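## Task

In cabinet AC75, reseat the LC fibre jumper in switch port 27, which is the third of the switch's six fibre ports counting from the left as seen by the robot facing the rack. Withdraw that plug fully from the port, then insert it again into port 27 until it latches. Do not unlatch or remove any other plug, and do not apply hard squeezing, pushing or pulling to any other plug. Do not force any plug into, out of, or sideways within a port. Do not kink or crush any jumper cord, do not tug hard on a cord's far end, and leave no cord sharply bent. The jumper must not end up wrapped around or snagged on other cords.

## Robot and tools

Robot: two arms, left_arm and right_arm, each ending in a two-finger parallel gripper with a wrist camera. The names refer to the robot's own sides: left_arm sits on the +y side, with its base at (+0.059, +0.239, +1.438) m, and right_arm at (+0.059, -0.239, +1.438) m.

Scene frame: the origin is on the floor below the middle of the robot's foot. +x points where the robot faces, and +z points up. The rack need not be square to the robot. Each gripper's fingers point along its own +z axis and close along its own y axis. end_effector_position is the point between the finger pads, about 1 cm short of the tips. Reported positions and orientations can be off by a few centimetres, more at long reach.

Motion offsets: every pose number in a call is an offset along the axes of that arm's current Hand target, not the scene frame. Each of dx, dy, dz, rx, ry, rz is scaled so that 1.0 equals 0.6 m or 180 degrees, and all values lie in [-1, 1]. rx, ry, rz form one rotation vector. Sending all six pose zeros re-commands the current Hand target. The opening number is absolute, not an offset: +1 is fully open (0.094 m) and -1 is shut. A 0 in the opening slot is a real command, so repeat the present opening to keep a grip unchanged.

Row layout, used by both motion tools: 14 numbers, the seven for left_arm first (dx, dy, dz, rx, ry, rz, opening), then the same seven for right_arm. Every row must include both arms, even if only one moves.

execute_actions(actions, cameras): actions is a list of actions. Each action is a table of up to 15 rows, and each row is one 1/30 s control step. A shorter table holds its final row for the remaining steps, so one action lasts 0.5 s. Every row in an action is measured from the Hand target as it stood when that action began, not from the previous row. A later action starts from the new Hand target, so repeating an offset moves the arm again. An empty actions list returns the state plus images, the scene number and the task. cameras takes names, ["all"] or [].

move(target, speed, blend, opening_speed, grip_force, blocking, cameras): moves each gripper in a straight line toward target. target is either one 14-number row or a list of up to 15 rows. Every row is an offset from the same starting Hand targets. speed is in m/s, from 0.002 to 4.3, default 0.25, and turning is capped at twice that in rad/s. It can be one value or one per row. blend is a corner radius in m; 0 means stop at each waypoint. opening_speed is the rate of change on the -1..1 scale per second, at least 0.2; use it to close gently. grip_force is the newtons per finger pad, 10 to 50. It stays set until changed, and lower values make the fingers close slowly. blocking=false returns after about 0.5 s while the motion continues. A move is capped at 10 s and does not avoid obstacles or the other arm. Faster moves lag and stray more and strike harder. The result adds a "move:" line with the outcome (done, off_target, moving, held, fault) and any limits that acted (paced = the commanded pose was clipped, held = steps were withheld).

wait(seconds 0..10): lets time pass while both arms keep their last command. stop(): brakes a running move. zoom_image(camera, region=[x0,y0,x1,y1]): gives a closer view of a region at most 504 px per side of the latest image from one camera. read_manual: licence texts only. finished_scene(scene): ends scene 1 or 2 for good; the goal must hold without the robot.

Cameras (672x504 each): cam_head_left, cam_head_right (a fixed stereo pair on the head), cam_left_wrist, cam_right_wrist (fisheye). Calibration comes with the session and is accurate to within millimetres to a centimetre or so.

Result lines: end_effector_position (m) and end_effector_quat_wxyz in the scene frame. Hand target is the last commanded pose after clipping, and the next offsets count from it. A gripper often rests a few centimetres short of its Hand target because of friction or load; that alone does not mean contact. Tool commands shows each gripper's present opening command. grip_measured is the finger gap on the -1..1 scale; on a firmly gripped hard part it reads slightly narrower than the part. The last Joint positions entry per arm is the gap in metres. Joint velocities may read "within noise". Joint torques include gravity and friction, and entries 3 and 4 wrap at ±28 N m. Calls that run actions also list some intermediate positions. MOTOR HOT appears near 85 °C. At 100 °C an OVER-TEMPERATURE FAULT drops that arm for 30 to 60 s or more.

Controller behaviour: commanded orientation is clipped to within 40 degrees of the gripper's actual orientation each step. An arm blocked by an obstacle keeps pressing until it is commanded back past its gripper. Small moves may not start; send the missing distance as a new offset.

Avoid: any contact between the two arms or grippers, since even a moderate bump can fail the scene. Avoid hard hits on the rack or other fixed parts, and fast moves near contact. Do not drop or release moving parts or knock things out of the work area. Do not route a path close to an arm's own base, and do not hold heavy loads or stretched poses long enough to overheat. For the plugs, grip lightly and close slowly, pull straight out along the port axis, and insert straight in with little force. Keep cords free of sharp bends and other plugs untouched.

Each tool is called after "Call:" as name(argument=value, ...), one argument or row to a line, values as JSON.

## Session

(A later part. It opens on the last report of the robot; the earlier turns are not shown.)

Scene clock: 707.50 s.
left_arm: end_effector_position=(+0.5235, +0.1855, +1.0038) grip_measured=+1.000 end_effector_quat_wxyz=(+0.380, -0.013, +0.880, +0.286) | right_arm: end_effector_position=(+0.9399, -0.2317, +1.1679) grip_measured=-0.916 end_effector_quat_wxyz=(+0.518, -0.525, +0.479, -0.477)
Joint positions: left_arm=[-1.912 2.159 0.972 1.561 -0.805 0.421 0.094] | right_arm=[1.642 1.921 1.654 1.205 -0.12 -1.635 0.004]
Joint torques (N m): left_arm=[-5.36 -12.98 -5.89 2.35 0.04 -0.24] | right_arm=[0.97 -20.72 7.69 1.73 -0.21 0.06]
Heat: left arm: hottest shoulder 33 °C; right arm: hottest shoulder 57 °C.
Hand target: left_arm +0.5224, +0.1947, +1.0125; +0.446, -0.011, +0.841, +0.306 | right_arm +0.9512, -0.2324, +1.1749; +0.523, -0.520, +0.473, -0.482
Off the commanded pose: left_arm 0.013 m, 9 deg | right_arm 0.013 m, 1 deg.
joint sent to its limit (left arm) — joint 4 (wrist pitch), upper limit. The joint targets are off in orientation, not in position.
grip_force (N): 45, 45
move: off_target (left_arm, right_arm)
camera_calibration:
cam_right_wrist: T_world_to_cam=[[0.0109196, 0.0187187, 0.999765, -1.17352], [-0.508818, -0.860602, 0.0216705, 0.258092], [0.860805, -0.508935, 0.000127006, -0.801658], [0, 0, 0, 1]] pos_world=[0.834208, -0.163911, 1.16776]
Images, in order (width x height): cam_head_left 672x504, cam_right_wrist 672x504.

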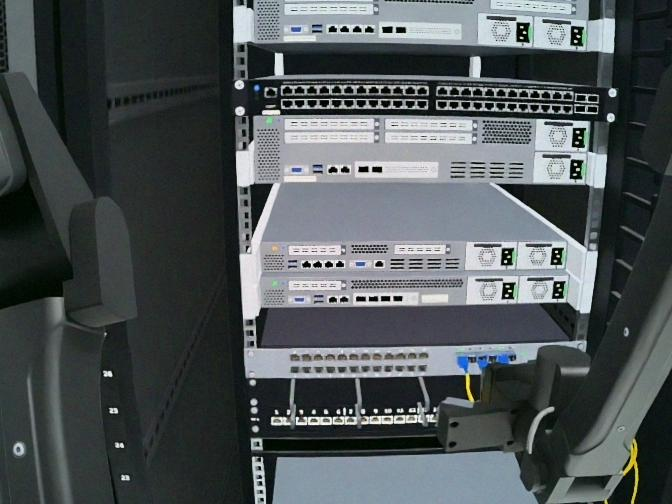

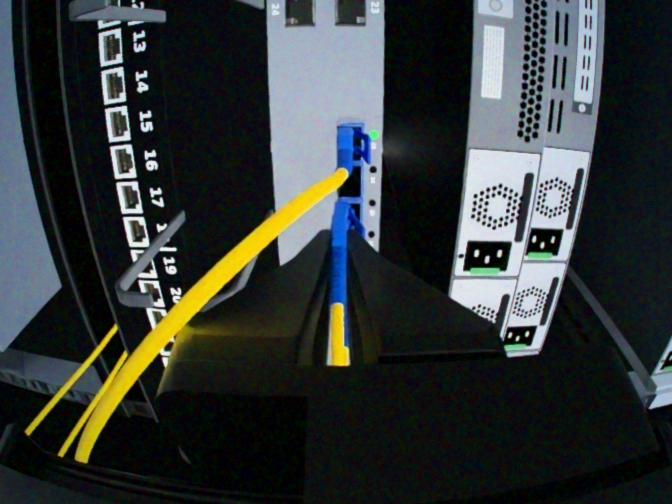

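Call:
move(
  target=[
    [0,0,0,0,0,0,1,-0.0203,-0.0043,-0.1373,-0.0083,0,0,-0.98],
    [0,0,0,0,0,0,1,0.009,-0.0026,0.0056,-0.0083,0,0,-0.98],
  ],
  speed=[0.05,0.04],
  cameras=["cam_right_wrist","cam_head_left"],
)

Call:
zoom_image(
  camera="cam_right_wrist",
  region=[300, 130, 400, 260],
)

Call:
zoom_image(
  camera="cam_head_left",
  region=[455, 335, 525, 385],
)

Scene clock: 750.07 s.
left_arm: end_effector_position=(+0.5235, +0.1855, +1.0038) grip_measured=+1.000 end_effector_quat_wxyz=(+0.380, -0.013, +0.880, +0.286) | right_arm: end_effector_position=(+0.9402, -0.2319, +1.1684) grip_measured=-0.916 end_effector_quat_wxyz=(+0.512, -0.532, +0.485, -0.468)
Joint positions: left_arm=[-1.912 2.159 0.972 1.561 -0.805 0.421 0.094] | right_arm=[1.642 1.903 1.639 1.174 -0.122 -1.635 0.004]
Joint torques (N m): left_arm=[-5.25 -12.69 -5.93 2.29 0.06 -0.25] | right_arm=[0.67 -20.31 8.49 1.63 -0.23 0.1]
Heat: left arm: hottest shoulder 33 °C; right arm: hottest shoulder 56 °C.
Hand target: left_arm +0.5224, +0.1947, +1.0125; +0.446, -0.011, +0.841, +0.306 | right_arm +0.9549, -0.2376, +1.1764; +0.516, -0.527, +0.479, -0.476
Off the commanded pose: left_arm 0.013 m, 9 deg | right_arm 0.018 m, 1 deg.
joint sent to its limit (left arm) — joint 4 (wrist pitch), upper limit. The joint targets are off in orientation, not in position.
grip_force (N): 45, 45
move: off_target (left_arm, right_arm)
camera_calibration:
cam_right_wrist: T_world_to_cam=[[0.0388829, 0.0184321, 0.999074, -1.19948], [-0.504704, -0.86256, 0.0355561, 0.237522], [0.862416, -0.50562, -0.024236, -0.77429], [0, 0, 0, 1]] pos_world=[0.834278, -0.16451, 1.17115]
Images, in order (width x height): cam_head_left 672x504, cam_right_wrist 672x504.

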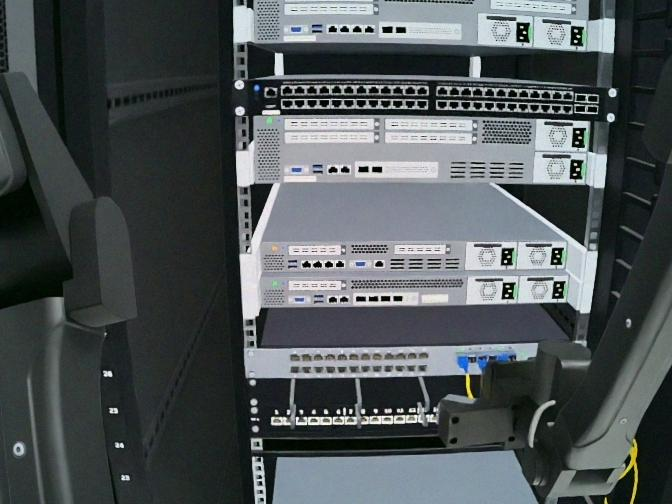

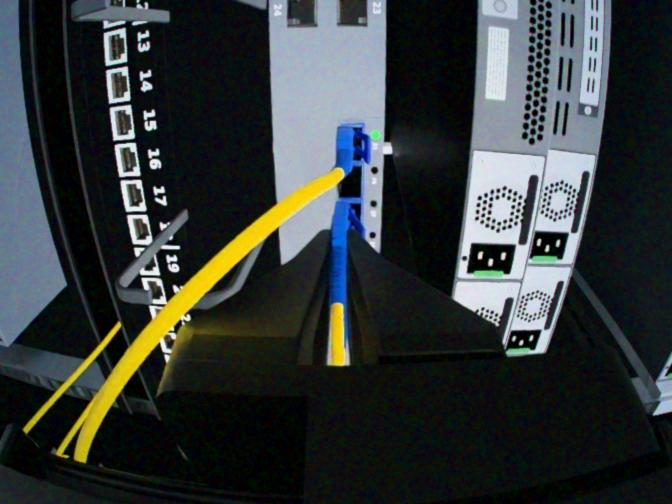

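Scaled by 3.877 from the camera's 672x504 image, which has a finer 960x720 frame.

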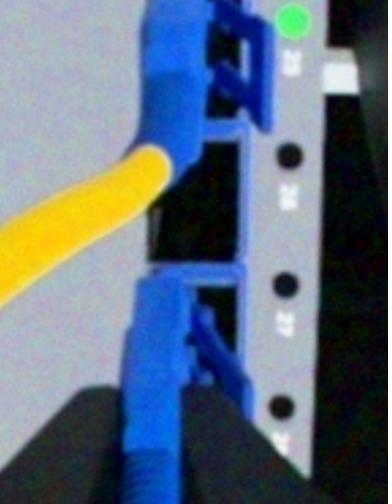

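Scaled by 7.200 from the camera's 672x504 image, which has a finer 960x720 frame.

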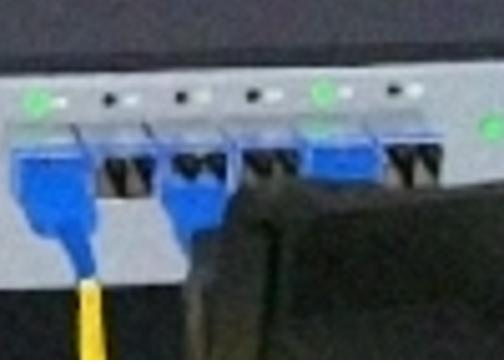

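Call:
move(
  target=[
    [0,0,0,0,0,0,1,-0.0253,-0.0016,-0.1432,0,0,0,-0.98],
    [0,0,0,0,0,0,1,0.004,-0.0032,-0.0004,0,0,0,-0.98],
  ],
  speed=[0.05,0.04],
  cameras=["cam_right_wrist","cam_head_left"],
)

Call:
zoom_image(
  camera="cam_right_wrist",
  region=[300, 130, 400, 260],
)

Call:
zoom_image(
  camera="cam_head_left",
  region=[455, 335, 525, 385],
)

Scene clock: 769.17 s.
left_arm: end_effector_position=(+0.5235, +0.1855, +1.0038) grip_measured=+1.000 end_effector_quat_wxyz=(+0.380, -0.013, +0.880, +0.286) | right_arm: end_effector_position=(+0.9402, -0.2338, +1.1688) grip_measured=-0.916 end_effector_quat_wxyz=(+0.511, -0.533, +0.485, -0.468)
Joint positions: left_arm=[-1.912 2.159 0.972 1.561 -0.805 0.421 0.094] | right_arm=[1.639 1.9 1.638 1.171 -0.124 -1.635 0.004]
Joint torques (N m): left_arm=[-5.01 -12.69 -5.81 2.29 0.07 -0.25] | right_arm=[0.38 -20.84 8.29 1.69 -0.21 0.12]
Heat: left arm: hottest shoulder 33 °C; right arm: hottest shoulder 56 °C.
Hand target: left_arm +0.5224, +0.1947, +1.0125; +0.446, -0.011, +0.841, +0.306 | right_arm +0.9549, -0.2400, +1.1783; +0.516, -0.527, +0.479, -0.476
Off the commanded pose: left_arm 0.013 m, 9 deg | right_arm 0.019 m, 1 deg.
joint sent to its limit (left arm) — joint 4 (wrist pitch), upper limit. The joint targets are off in orientation, not in position.
grip_force (N): 45, 45
move: off_target (left_arm, right_arm)
camera_calibration:
cam_right_wrist: T_world_to_cam=[[0.041199, 0.0207866, 0.998935, -1.20132], [-0.504452, -0.86257, 0.0387541, 0.231954], [0.862456, -0.505511, -0.0250511, -0.774384], [0, 0, 0, 1]] pos_world=[0.834375, -0.166413, 1.17165]
Images, in order (width x height): cam_head_left 672x504, cam_right_wrist 672x504.

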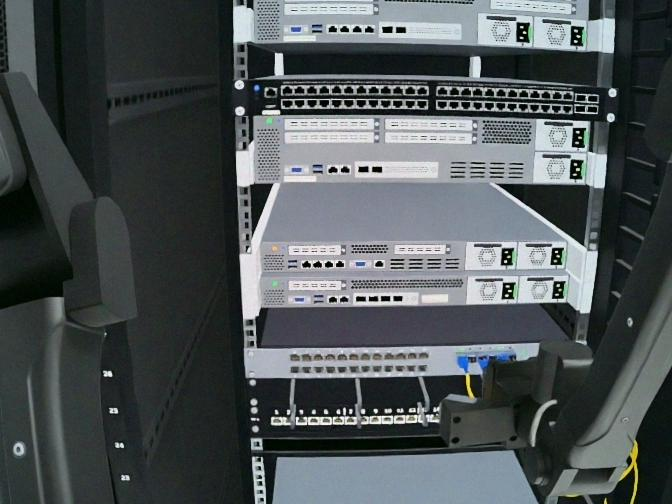

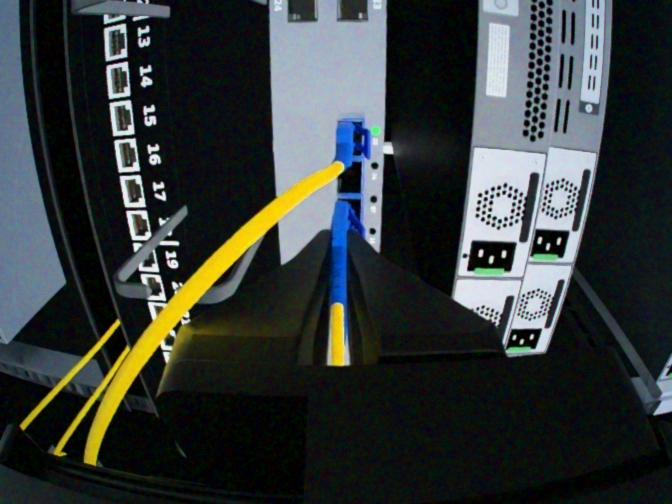

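Scaled by 3.877 from the camera's 672x504 image, which has a finer 960x720 frame.

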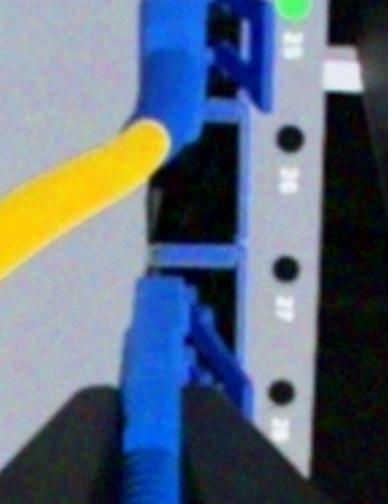

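Scaled by 7.200 from the camera's 672x504 image, which has a finer 960x720 frame.

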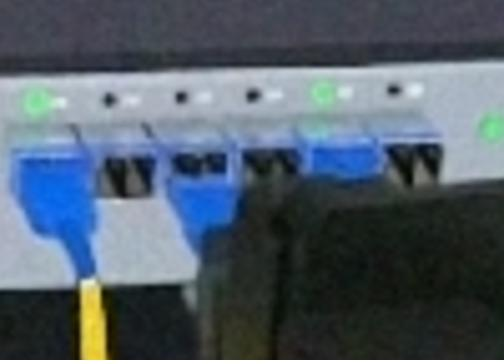

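Call:
move(
  target=[0,0,0,0,0,0,1,0.0004,-0.0016,0.005,0,0,0,-0.98],
  speed=0.02,
)

Scene clock: 781.10 s.
left_arm: end_effector_position=(+0.5235, +0.1855, +1.0038) grip_measured=+1.000 end_effector_quat_wxyz=(+0.380, -0.013, +0.880, +0.286) | right_arm: end_effector_position=(+0.9404, -0.2338, +1.1689) grip_measured=-0.916 end_effector_quat_wxyz=(+0.511, -0.533, +0.485, -0.468)
Joint positions: left_arm=[-1.912 2.159 0.972 1.561 -0.805 0.421 0.094] | right_arm=[1.639 1.9 1.638 1.171 -0.124 -1.635 0.004]
Joint torques (N m): left_arm=[-4.95 -11.93 -5.9 2.39 0.06 -0.25] | right_arm=[0.73 -20.89 8.92 1.4 -0.24 0.12]
Heat: left arm: hottest shoulder 33 °C; right arm: hottest shoulder 54 °C.
Hand target: left_arm +0.5224, +0.1947, +1.0125; +0.446, -0.011, +0.841, +0.306 | right_arm +0.9579, -0.2399, +1.1792; +0.516, -0.527, +0.479, -0.476
Off the commanded pose: left_arm 0.013 m, 9 deg | right_arm 0.021 m, 1 deg.
joint sent to its limit (left arm) — joint 4 (wrist pitch), upper limit. The joint targets are off in orientation, not in position.
grip_force (N): 45, 45
move: off_target (left_arm, right_arm)

Call:
execute_actions(
  actions=[],
  cameras=["cam_head_left","cam_head_right","cam_right_wrist"],
)

Call:
zoom_image(
  camera="cam_head_left",
  region=[452, 350, 492, 380],
)

Call:
zoom_image(
  camera="cam_head_left",
  region=[475, 345, 515, 375],
)

Call:
zoom_image(
  camera="cam_head_right",
  region=[416, 350, 456, 380],
)

Call:
zoom_image(
  camera="cam_right_wrist",
  region=[320, 180, 380, 240],
)

Scene clock: 791.07 s.
left_arm: end_effector_position=(+0.5235, +0.1855, +1.0038) grip_measured=+1.000 end_effector_quat_wxyz=(+0.380, -0.013, +0.880, +0.286) | right_arm: end_effector_position=(+0.9405, -0.2341, +1.1690) grip_measured=-0.916 end_effector_quat_wxyz=(+0.511, -0.533, +0.485, -0.468)
Joint positions: left_arm=[-1.912 2.159 0.972 1.561 -0.805 0.421 0.094] | right_arm=[1.638 1.9 1.638 1.171 -0.124 -1.635 0.004]
Joint velocities: within noise
Joint torques (N m): left_arm=[-5.48 -12.51 -5.83 2.44 0.09 -0.23] | right_arm=[0.56 -20.66 8.99 1.36 -0.21 0.12]
Heat: left arm: hottest shoulder 33 °C; right arm: hottest shoulder 53 °C.
Hand target: left_arm +0.5224, +0.1947, +1.0125; +0.446, -0.011, +0.841, +0.306 | right_arm +0.9580, -0.2401, +1.1793; +0.516, -0.527, +0.479, -0.476
Tool commands: left_gripper/opening=+1.0 right_gripper/opening=-0.98
Off the commanded pose: left_arm 0.013 m, 9 deg | right_arm 0.021 m, 1 deg.
grip_force (N): 45, 45
camera_calibration:
cam_right_wrist: T_world_to_cam=[[0.0404631, 0.0210953, 0.998958, -1.20088], [-0.504676, -0.862443, 0.0386545, 0.232113], [0.86236, -0.505715, -0.0242508, -0.775596], [0, 0, 0, 1]] pos_world=[0.834576, -0.166713, 1.17185]
Images, in order (width x height): cam_head_left 672x504, cam_head_right 672x504, cam_right_wrist 672x504.

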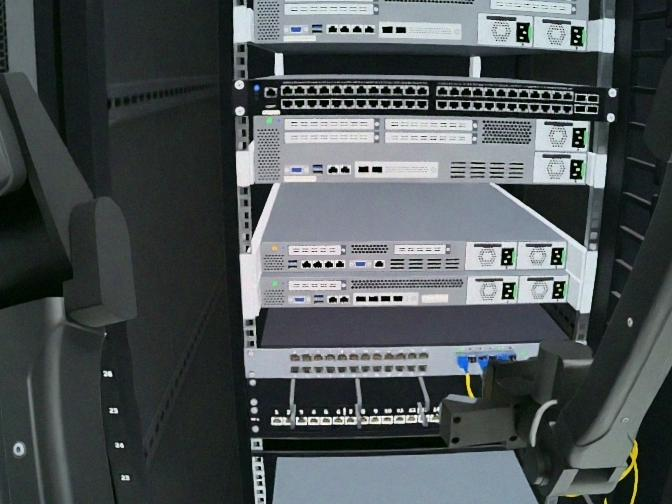

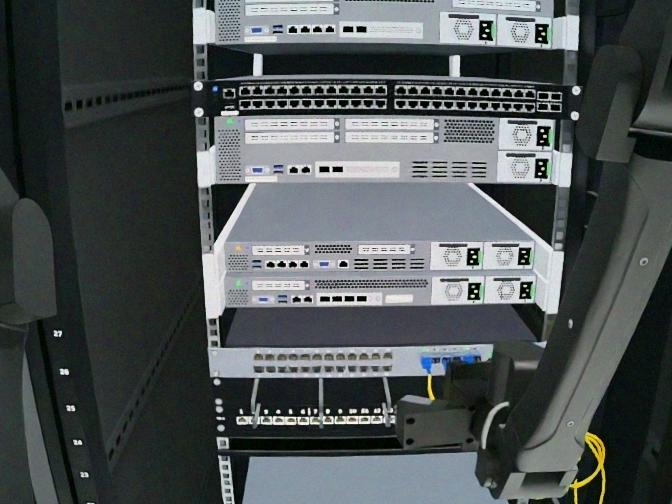

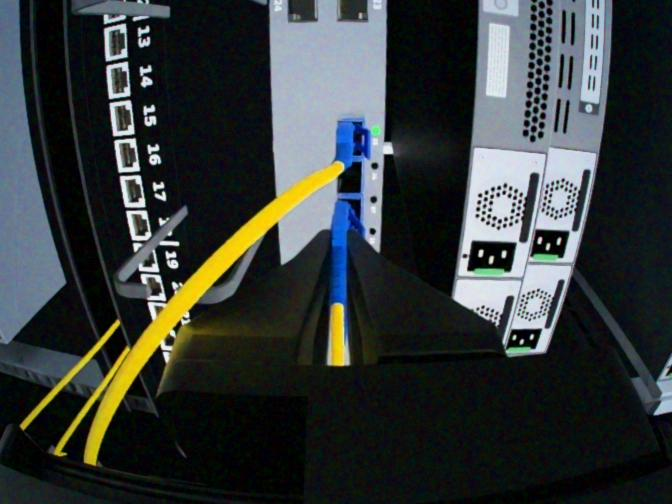

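Scaled by 12.600 from the camera's 672x504 image, which has a finer 960x720 frame.

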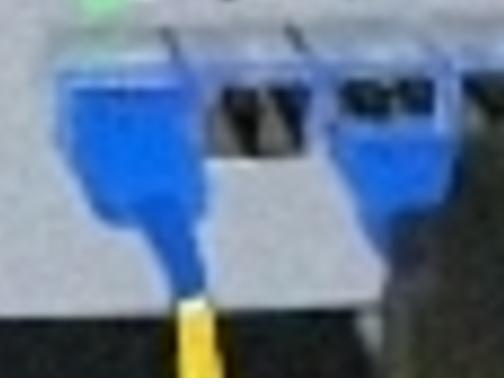

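Scaled by 12.600 from the camera's 672x504 image, which has a finer 960x720 frame.

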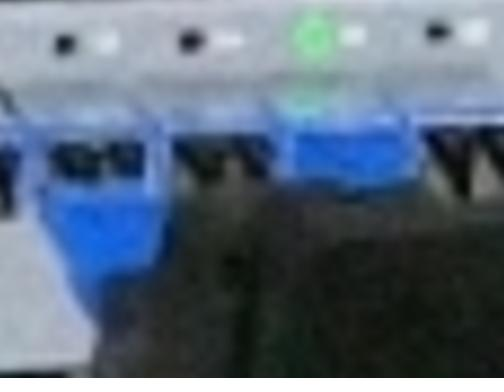

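Scaled by 12.600 from the camera's 672x504 image, which has a finer 960x720 frame.

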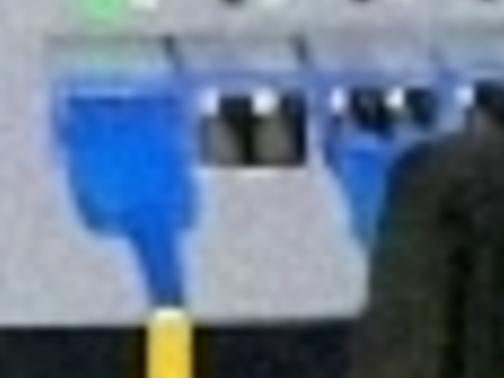

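Scaled by 8.400 from the camera's 672x504 image, which has a finer 960x720 frame.

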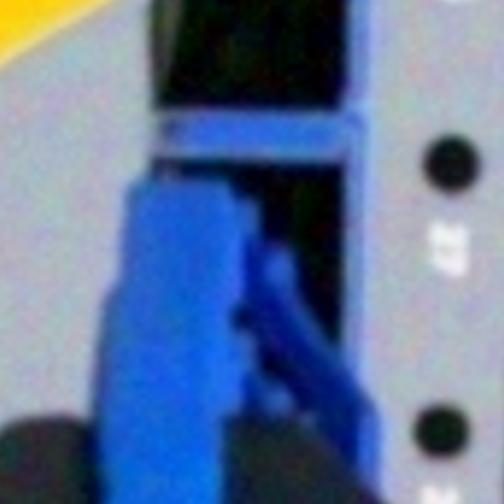

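Call:
move(
  target=[
    [0,0,0,0,0,0,1,-0.025,0.0009,-0.1483,0,0,0,-0.98],
    [0,0,0,0,0,0,1,-0.0022,-0.001,-0.0133,0,0,0,-0.98],
  ],
  speed=[0.05,0.04],
  cameras=["cam_right_wrist","cam_head_left"],
)

Call:
zoom_image(
  camera="cam_right_wrist",
  region=[320, 180, 380, 240],
)

Call:
zoom_image(
  camera="cam_head_left",
  region=[452, 350, 492, 380],
)

Scene clock: 817.80 s.
left_arm: end_effector_position=(+0.5235, +0.1855, +1.0038) grip_measured=+1.000 end_effector_quat_wxyz=(+0.380, -0.013, +0.880, +0.286) | right_arm: end_effector_position=(+0.9388, -0.2342, +1.1727) grip_measured=-0.916 end_effector_quat_wxyz=(+0.512, -0.532, +0.484, -0.469)
Joint positions: left_arm=[-1.912 2.159 0.972 1.561 -0.805 0.421 0.094] | right_arm=[1.638 1.892 1.626 1.178 -0.124 -1.635 0.004]
Joint torques (N m): left_arm=[-5.36 -12.16 -5.87 2.33 0.07 -0.27] | right_arm=[0.56 -20.84 7.51 1.85 -0.2 0.12]
Heat: left arm: hottest shoulder 33 °C; right arm: hottest shoulder 53 °C.
Hand target: left_arm +0.5224, +0.1947, +1.0125; +0.446, -0.011, +0.841, +0.306 | right_arm +0.9499, -0.2395, +1.1800; +0.516, -0.527, +0.479, -0.476
Off the commanded pose: left_arm 0.013 m, 9 deg | right_arm 0.014 m, 1 deg.
joint sent to its limit (left arm) — joint 4 (wrist pitch), upper limit. The joint targets are off in orientation, not in position.
grip_force (N): 45, 45
move: off_target (left_arm, right_arm)
camera_calibration:
cam_right_wrist: T_world_to_cam=[[0.0370223, 0.0211541, 0.999091, -1.20139], [-0.505001, -0.862327, 0.0369717, 0.23331], [0.862324, -0.505911, -0.0212424, -0.777642], [0, 0, 0, 1]] pos_world=[0.83288, -0.166813, 1.17515]
Images, in order (width x height): cam_head_left 672x504, cam_right_wrist 672x504.

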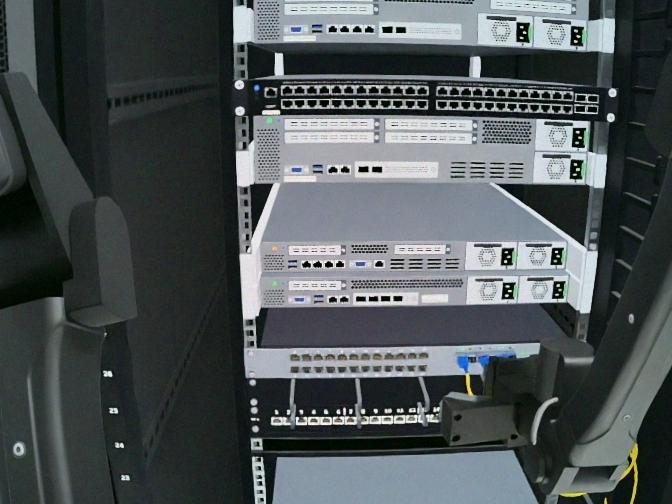

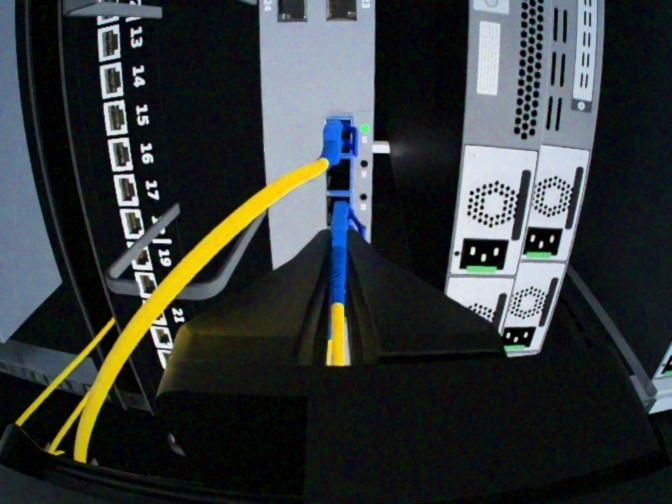

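Scaled by 8.400 from the camera's 672x504 image, which has a finer 960x720 frame.

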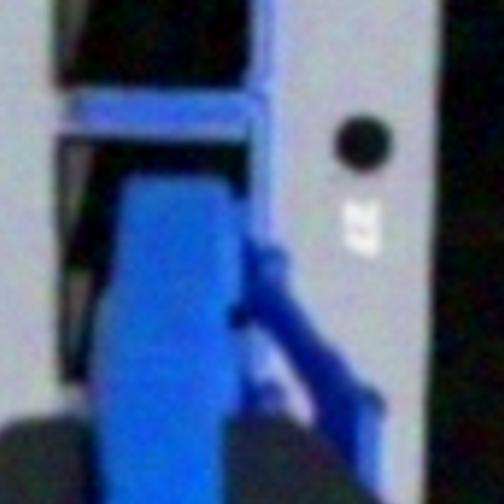

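Scaled by 12.600 from the camera's 672x504 image, which has a finer 960x720 frame.

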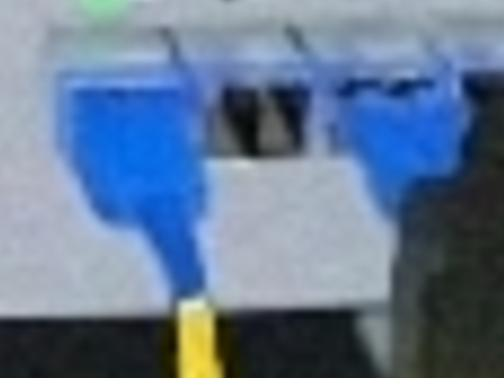

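Call:
move(
  target=[
    [0,0,0,0,0,0,1,-0.0349,0.0057,-0.134,0,0,0,-0.98],
    [0,0,0,0,0,0,1,-0.0082,0.0043,0.0017,0,0,0,-0.98],
  ],
  speed=[0.05,0.04],
  cameras=["cam_right_wrist","cam_head_left"],
)

Call:
zoom_image(
  camera="cam_right_wrist",
  region=[320, 180, 380, 240],
)

Call:
zoom_image(
  camera="cam_head_left",
  region=[452, 350, 492, 380],
)

Scene clock: 839.30 s.
left_arm: end_effector_position=(+0.5235, +0.1855, +1.0038) grip_measured=+1.000 end_effector_quat_wxyz=(+0.380, -0.013, +0.880, +0.286) | right_arm: end_effector_position=(+0.9394, -0.2336, +1.1699) grip_measured=-0.916 end_effector_quat_wxyz=(+0.511, -0.531, +0.486, -0.470)
Joint positions: left_arm=[-1.912 2.159 0.972 1.561 -0.805 0.421 0.094] | right_arm=[1.64 1.899 1.633 1.177 -0.119 -1.635 0.004]
Joint torques (N m): left_arm=[-5.07 -12.4 -5.9 2.33 0.04 -0.26] | right_arm=[0.67 -20.66 7.53 1.94 -0.22 0.08]
Heat: left arm: hottest shoulder 33 °C; right arm: hottest shoulder 52 °C.
Hand target: left_arm +0.5224, +0.1947, +1.0125; +0.446, -0.011, +0.841, +0.306 | right_arm +0.9505, -0.2345, +1.1774; +0.516, -0.527, +0.479, -0.476
Off the commanded pose: left_arm 0.013 m, 9 deg | right_arm 0.013 m, 1 deg.
joint sent to its limit (left arm) — joint 4 (wrist pitch), upper limit. The joint targets are off in orientation, not in position.
grip_force (N): 45, 45
move: off_target (left_arm, right_arm)
camera_calibration:
cam_right_wrist: T_world_to_cam=[[0.0380855, 0.0197162, 0.99908, -1.19996], [-0.508498, -0.860295, 0.0363616, 0.238692], [0.86022, -0.509415, -0.0227391, -0.775038], [0, 0, 0, 1]] pos_world=[0.833779, -0.165812, 1.17255]
Images, in order (width x height): cam_head_left 672x504, cam_right_wrist 672x504.

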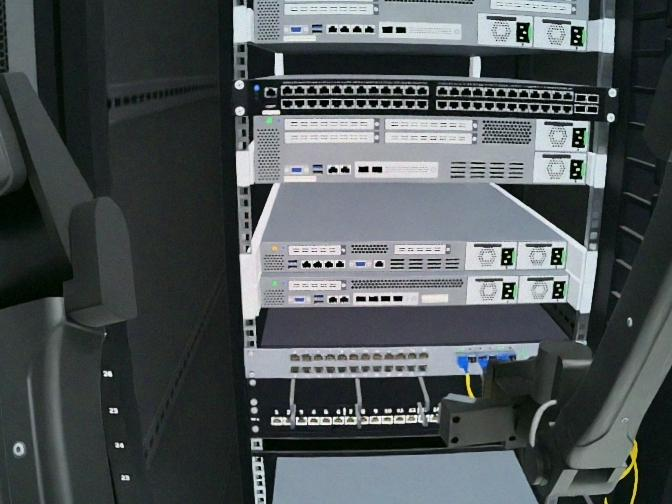

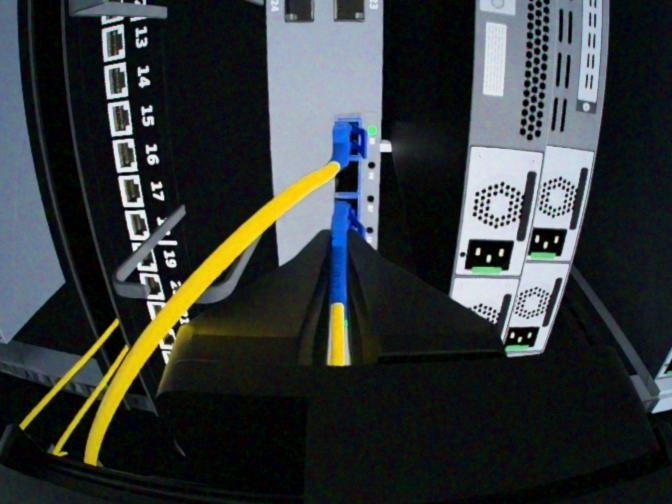

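Scaled by 8.400 from the camera's 672x504 image, which has a finer 960x720 frame.

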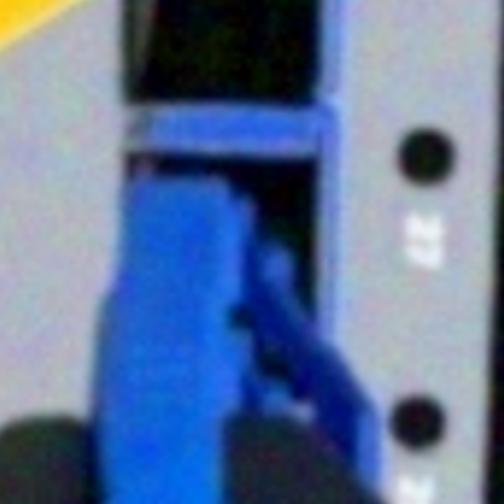

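Scaled by 12.600 from the camera's 672x504 image, which has a finer 960x720 frame.

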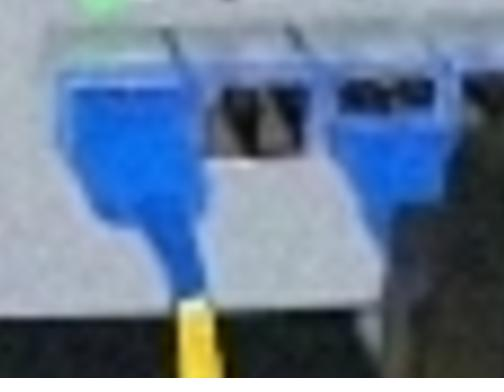

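Call:
move(
  target=[0,0,0,0,0,0,1,-0.007,-0.0003,0.0006,0,0,0,-0.98],
  speed=0.02,
)

Scene clock: 864.10 s.
left_arm: end_effector_position=(+0.5235, +0.1855, +1.0038) grip_measured=+1.000 end_effector_quat_wxyz=(+0.380, -0.013, +0.880, +0.286) | right_arm: end_effector_position=(+0.9394, -0.2336, +1.1697) grip_measured=-0.916 end_effector_quat_wxyz=(+0.511, -0.531, +0.486, -0.470)
Joint positions: left_arm=[-1.912 2.159 0.972 1.561 -0.805 0.421 0.094] | right_arm=[1.64 1.899 1.634 1.177 -0.119 -1.635 0.004]
Joint torques (N m): left_arm=[-5.48 -12.28 -5.9 2.43 0.03 -0.26] | right_arm=[1.55 -20.78 7.41 1.91 -0.08 0.04]
Heat: left arm: hottest shoulder 33 °C; right arm: hottest shoulder 56 °C.
Hand target: left_arm +0.5224, +0.1947, +1.0125; +0.446, -0.011, +0.841, +0.306 | right_arm +0.9504, -0.2303, +1.1774; +0.516, -0.527, +0.479, -0.476
Off the commanded pose: left_arm 0.013 m, 9 deg | right_arm 0.014 m, 1 deg.
joint sent to its limit (left arm) — joint 4 (wrist pitch), upper limit. The joint targets are off in orientation, not in position.
grip_force (N): 45, 45
move: off_target (left_arm, right_arm)

Call:
move(
  target=[0,0,0,0,0,0,1,-0.002,-0.0006,0.0002,0,0,0,-0.98],
  speed=0.02,
)

Scene clock: 869.17 s.
left_arm: end_effector_position=(+0.5235, +0.1855, +1.0038) grip_measured=+1.000 end_effector_quat_wxyz=(+0.380, -0.013, +0.880, +0.286) | right_arm: end_effector_position=(+0.9394, -0.2336, +1.1697) grip_measured=-0.916 end_effector_quat_wxyz=(+0.511, -0.531, +0.486, -0.470)
Joint positions: left_arm=[-1.912 2.159 0.972 1.561 -0.805 0.421 0.094] | right_arm=[1.64 1.899 1.634 1.177 -0.119 -1.635 0.004]
Joint torques (N m): left_arm=[-5.54 -12.69 -5.94 2.4 0.05 -0.24] | right_arm=[1.79 -20.48 7.42 1.92 -0.03 -0.01]
Heat: left arm: hottest shoulder 33 °C; right arm: hottest shoulder 56 °C.
Hand target: left_arm +0.5224, +0.1947, +1.0125; +0.446, -0.011, +0.841, +0.306 | right_arm +0.9504, -0.2290, +1.1777; +0.516, -0.527, +0.479, -0.476
Off the commanded pose: left_arm 0.013 m, 9 deg | right_arm 0.014 m, 1 deg.
joint sent to its limit (left arm) — joint 4 (wrist pitch), upper limit. The joint targets are off in orientation, not in position.
grip_force (N): 45, 45
move: off_target (left_arm, right_arm)

Call:
move(
  target=[0,0,0,0,0,0,1,-0.0015,-0.0003,0.0002,0,0,0,-0.98],
  speed=0.02,
)

Call:
move(
  target=[0,0,0,0,0,0,1,-0.0015,-0.0003,0.0002,0,0,0,-0.98],
  speed=0.02,
)

Scene clock: 876.83 s.
left_arm: end_effector_position=(+0.5235, +0.1855, +1.0038) grip_measured=+1.000 end_effector_quat_wxyz=(+0.380, -0.013, +0.880, +0.286) | right_arm: end_effector_position=(+0.9394, -0.2333, +1.1697) grip_measured=-0.916 end_effector_quat_wxyz=(+0.511, -0.531, +0.486, -0.470)
Joint positions: left_arm=[-1.912 2.159 0.972 1.561 -0.805 0.421 0.094] | right_arm=[1.641 1.899 1.634 1.177 -0.119 -1.636 0.004]
Joint torques (N m): left_arm=[-5.54 -12.57 -5.97 2.3 0.08 -0.27] | right_arm=[2.02 -20.89 7.36 1.87 0.03 -0.02]
Heat: left arm: hottest shoulder 33 °C; right arm: hottest shoulder 57 °C.
Hand target: left_arm +0.5224, +0.1947, +1.0125; +0.446, -0.011, +0.841, +0.306 | right_arm +0.9504, -0.2279, +1.1779; +0.516, -0.527, +0.479, -0.476
Off the commanded pose: left_arm 0.013 m, 9 deg | right_arm 0.015 m, 1 deg.
joint sent to its limit (left arm) — joint 4 (wrist pitch), upper limit. The joint targets are off in orientation, not in position.
grip_force (N): 45, 45
move: off_target (left_arm, right_arm)

Scene clock: 877.53 s.
left_arm: end_effector_position=(+0.5235, +0.1855, +1.0038) grip_measured=+1.000 end_effector_quat_wxyz=(+0.380, -0.013, +0.880, +0.286) | right_arm: end_effector_position=(+0.9394, -0.2326, +1.1698) grip_measured=-0.916 end_effector_quat_wxyz=(+0.511, -0.531, +0.486, -0.470)
Joint positions: left_arm=[-1.912 2.159 0.972 1.561 -0.805 0.421 0.094] | right_arm=[1.642 1.899 1.634 1.177 -0.118 -1.637 0.004]
Joint torques (N m): left_arm=[-5.13 -12.22 -5.83 2.3 0.05 -0.24] | right_arm=[1.96 -20.66 7.31 1.89 0.04 0]
Heat: left arm: hottest shoulder 33 °C; right arm: hottest shoulder 57 °C.
Hand target: left_arm +0.5224, +0.1947, +1.0125; +0.446, -0.011, +0.841, +0.306 | right_arm +0.9505, -0.2271, +1.1781; +0.516, -0.527, +0.479, -0.476
Off the commanded pose: left_arm 0.013 m, 9 deg | right_arm 0.015 m, 1 deg.
joint sent to its limit (left arm) — joint 4 (wrist pitch), upper limit. The joint targets are off in orientation, not in position.
grip_force (N): 45, 45
move: off_target (left_arm, right_arm)

Call:
move(
  target=[0,0,0,0,0,0,1,0.005,0,0.0025,0,0,0,-0.98],
  speed=0.02,
  cameras=["cam_right_wrist","cam_head_left"],
)

Call:
zoom_image(
  camera="cam_right_wrist",
  region=[320, 180, 380, 240],
)

Call:
zoom_image(
  camera="cam_head_left",
  region=[452, 350, 492, 380],
)

Scene clock: 897.27 s.
left_arm: end_effector_position=(+0.5235, +0.1855, +1.0038) grip_measured=+1.000 end_effector_quat_wxyz=(+0.380, -0.013, +0.880, +0.286) | right_arm: end_effector_position=(+0.9402, -0.2326, +1.1693) grip_measured=-0.916 end_effector_quat_wxyz=(+0.510, -0.532, +0.486, -0.469)
Joint positions: left_arm=[-1.912 2.159 0.972 1.561 -0.805 0.421 0.094] | right_arm=[1.642 1.9 1.636 1.172 -0.118 -1.637 0.004]
Joint torques (N m): left_arm=[-5.19 -11.93 -5.79 2.48 0.06 -0.26] | right_arm=[1.55 -20.66 7.69 1.8 -0.09 0.01]
Heat: left arm: hottest shoulder 33 °C; right arm: hottest shoulder 57 °C.
Hand target: left_arm +0.5224, +0.1947, +1.0125; +0.446, -0.011, +0.841, +0.306 | right_arm +0.9524, -0.2300, +1.1783; +0.516, -0.527, +0.479, -0.476
Off the commanded pose: left_arm 0.013 m, 9 deg | right_arm 0.015 m, 1 deg.
joint sent to its limit (left arm) — joint 4 (wrist pitch), upper limit. The joint targets are off in orientation, not in position.
grip_force (N): 45, 45
move: off_target (left_arm, right_arm)
camera_calibration:
cam_right_wrist: T_world_to_cam=[[0.0406038, 0.0198541, 0.998978, -1.20157], [-0.508144, -0.860444, 0.0377545, 0.238019], [0.860315, -0.509157, -0.0248486, -0.772787], [0, 0, 0, 1]] pos_world=[0.834577, -0.164812, 1.17215]
Images, in order (width x height): cam_head_left 672x504, cam_right_wrist 672x504.

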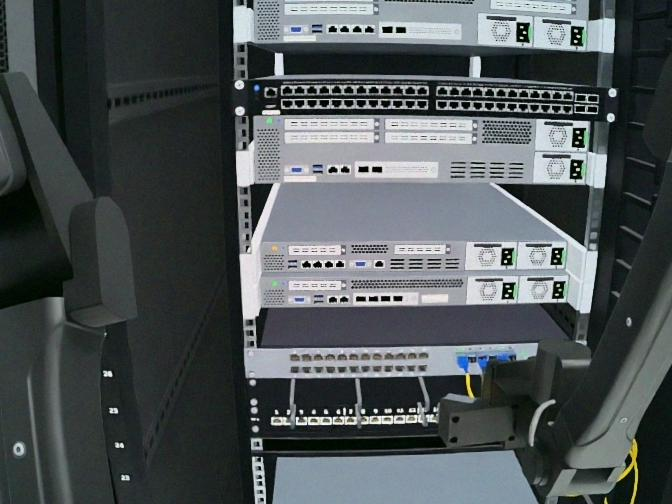

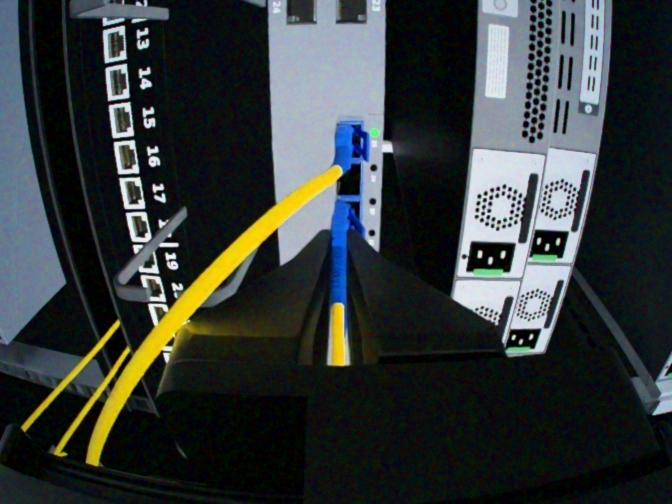

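Scaled by 8.400 from the camera's 672x504 image, which has a finer 960x720 frame.

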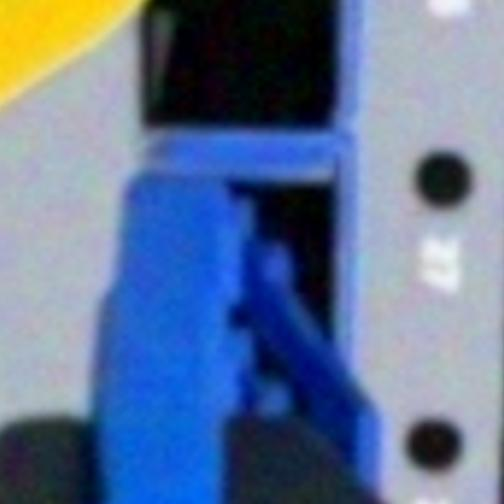

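Scaled by 12.600 from the camera's 672x504 image, which has a finer 960x720 frame.

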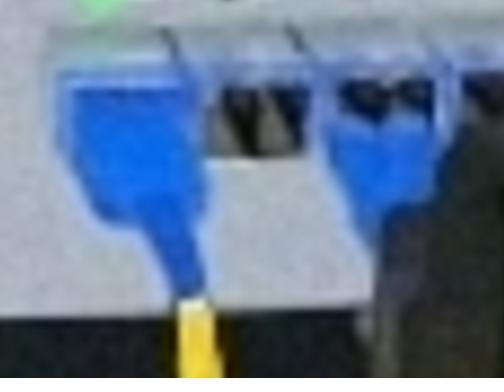

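Call:
move(
  target=[
    [0,0,0,0,0,0,1,-0.0165,0.0024,-0.1397,0,0,0,-0.98],
    [0,0,0,0,0,0,1,0.006,0.0007,0.0013,0,0,0,-0.98],
  ],
  speed=[0.05,0.04],
  cameras=["cam_right_wrist","cam_head_left"],
)

Call:
zoom_image(
  camera="cam_right_wrist",
  region=[320, 180, 380, 240],
)

Call:
zoom_image(
  camera="cam_head_left",
  region=[452, 350, 492, 380],
)

Scene clock: 921.27 s.
left_arm: end_effector_position=(+0.5235, +0.1855, +1.0038) grip_measured=+1.000 end_effector_quat_wxyz=(+0.380, -0.013, +0.880, +0.286) | right_arm: end_effector_position=(+0.9403, -0.2326, +1.1690) grip_measured=-0.916 end_effector_quat_wxyz=(+0.510, -0.532, +0.486, -0.469)
Joint positions: left_arm=[-1.912 2.159 0.972 1.561 -0.805 0.421 0.094] | right_arm=[1.642 1.901 1.638 1.172 -0.118 -1.637 0.004]
Joint torques (N m): left_arm=[-5.25 -12.34 -5.91 2.37 0.04 -0.25] | right_arm=[1.08 -20.37 8.01 1.74 -0.22 0.07]
Heat: left arm: hottest shoulder 33 °C; right arm: hottest shoulder 56 °C.
Hand target: left_arm +0.5224, +0.1947, +1.0125; +0.446, -0.011, +0.841, +0.306 | right_arm +0.9535, -0.2335, +1.1780; +0.516, -0.527, +0.479, -0.476
Off the commanded pose: left_arm 0.013 m, 9 deg | right_arm 0.016 m, 1 deg.
joint sent to its limit (left arm) — joint 4 (wrist pitch), upper limit. The joint targets are off in orientation, not in position.
grip_force (N): 45, 45
move: off_target (left_arm, right_arm)
camera_calibration:
cam_right_wrist: T_world_to_cam=[[0.0401584, 0.019884, 0.998995, -1.20092], [-0.50824, -0.860396, 0.037556, 0.238403], [0.860279, -0.509238, -0.0244463, -0.773336], [0, 0, 0, 1]] pos_world=[0.834677, -0.164812, 1.17185]
Images, in order (width x height): cam_head_left 672x504, cam_right_wrist 672x504.

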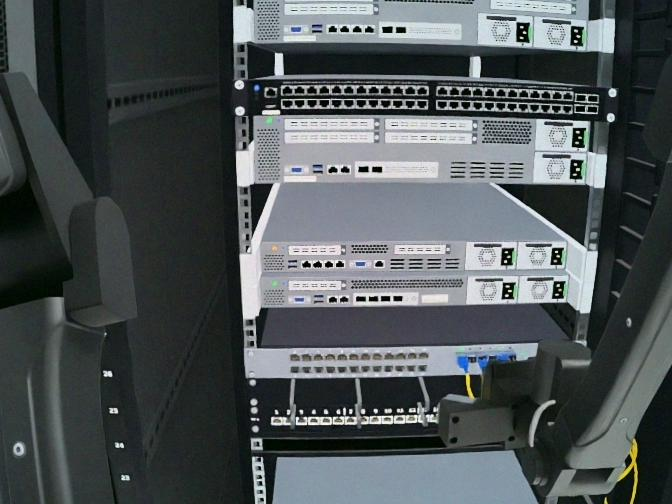

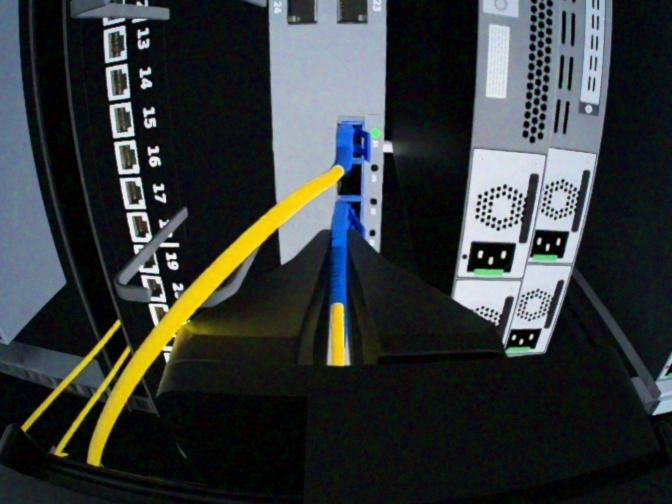

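Scaled by 8.400 from the camera's 672x504 image, which has a finer 960x720 frame.

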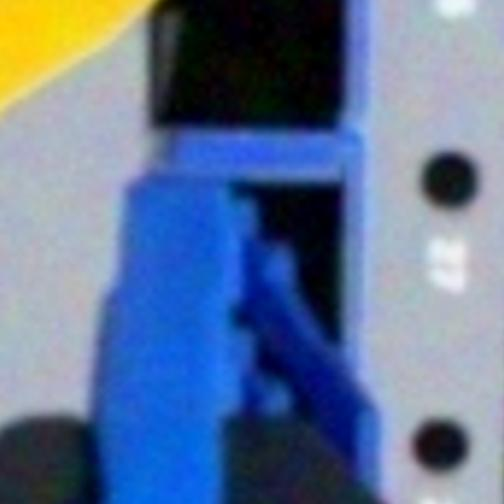

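Scaled by 12.600 from the camera's 672x504 image, which has a finer 960x720 frame.

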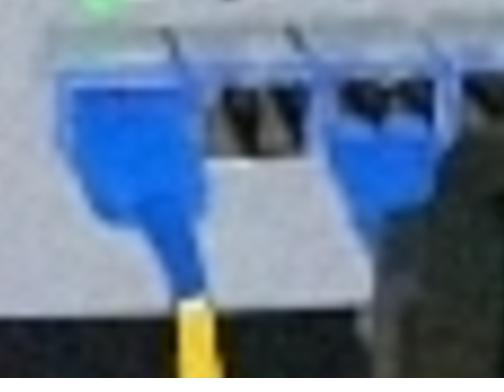

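Call:
move(
  target=[
    [0,0,0,0,0,0,1,-0.0217,0.0003,-0.141,0,0,0,-0.98],
    [0,0,0,0,0,0,1,0.007,-0.0016,-0.0023,0,0,0,-0.98],
  ],
  speed=[0.05,0.04],
  cameras=["cam_right_wrist","cam_head_left"],
)

Call:
zoom_image(
  camera="cam_right_wrist",
  region=[320, 180, 380, 240],
)

Call:
zoom_image(
  camera="cam_head_left",
  region=[452, 350, 492, 380],
)

Scene clock: 934.90 s.
left_arm: end_effector_position=(+0.5235, +0.1855, +1.0038) grip_measured=+1.000 end_effector_quat_wxyz=(+0.380, -0.013, +0.880, +0.286) | right_arm: end_effector_position=(+0.9401, -0.2325, +1.1700) grip_measured=-0.916 end_effector_quat_wxyz=(+0.511, -0.533, +0.485, -0.469)
Joint positions: left_arm=[-1.912 2.159 0.972 1.561 -0.805 0.421 0.094] | right_arm=[1.641 1.898 1.635 1.172 -0.121 -1.637 0.004]
Joint torques (N m): left_arm=[-5.3 -12.45 -5.89 2.43 0.07 -0.24] | right_arm=[0.5 -20.84 7.82 1.87 -0.27 0.14]
Heat: left arm: hottest shoulder 33 °C; right arm: hottest shoulder 54 °C.
Hand target: left_arm +0.5224, +0.1947, +1.0125; +0.446, -0.011, +0.841, +0.306 | right_arm +0.9524, -0.2379, +1.1789; +0.516, -0.527, +0.479, -0.476
Off the commanded pose: left_arm 0.013 m, 9 deg | right_arm 0.016 m, 1 deg.
joint sent to its limit (left arm) — joint 4 (wrist pitch), upper limit. The joint targets are off in orientation, not in position.
grip_force (N): 45, 45
move: off_target (left_arm, right_arm)
camera_calibration:
cam_right_wrist: T_world_to_cam=[[0.0399869, 0.0201711, 0.998997, -1.20171], [-0.506115, -0.861644, 0.037656, 0.235979], [0.861539, -0.507112, -0.0242456, -0.773954], [0, 0, 0, 1]] pos_world=[0.834277, -0.164912, 1.17285]
Images, in order (width x height): cam_head_left 672x504, cam_right_wrist 672x504.

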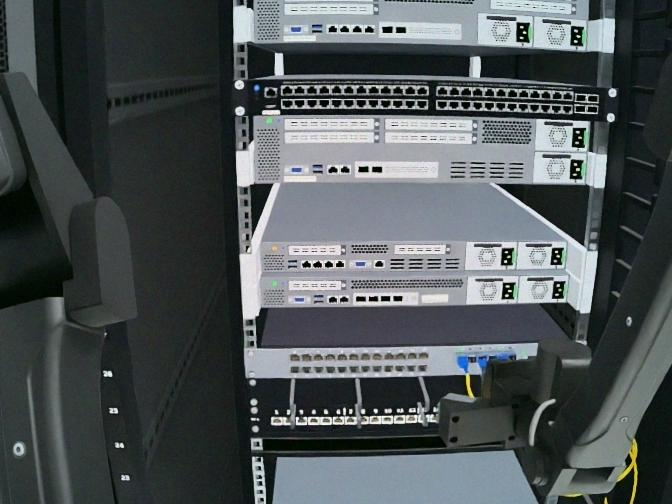

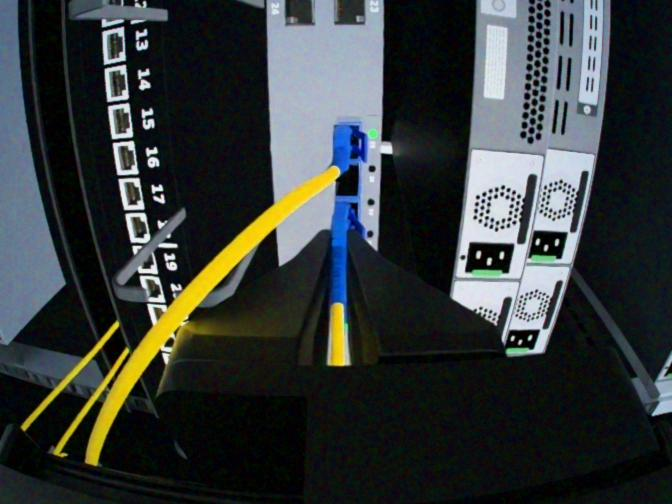

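Scaled by 8.400 from the camera's 672x504 image, which has a finer 960x720 frame.

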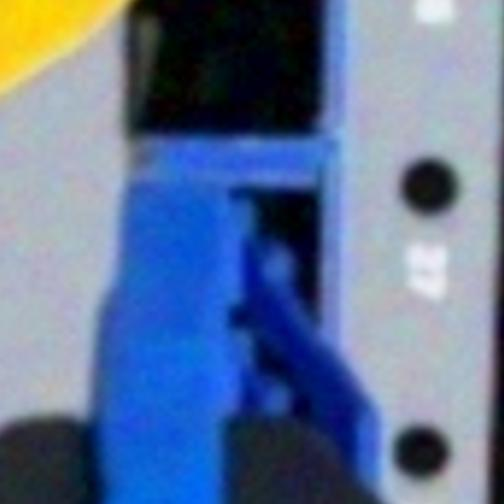

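Scaled by 12.600 from the camera's 672x504 image, which has a finer 960x720 frame.

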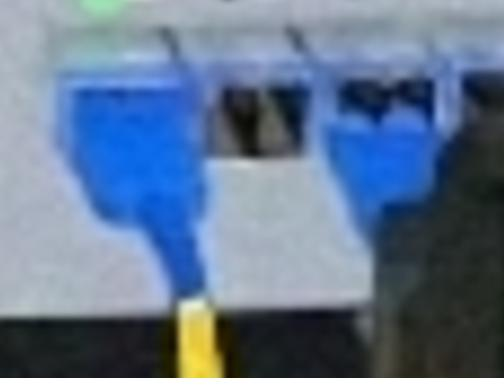

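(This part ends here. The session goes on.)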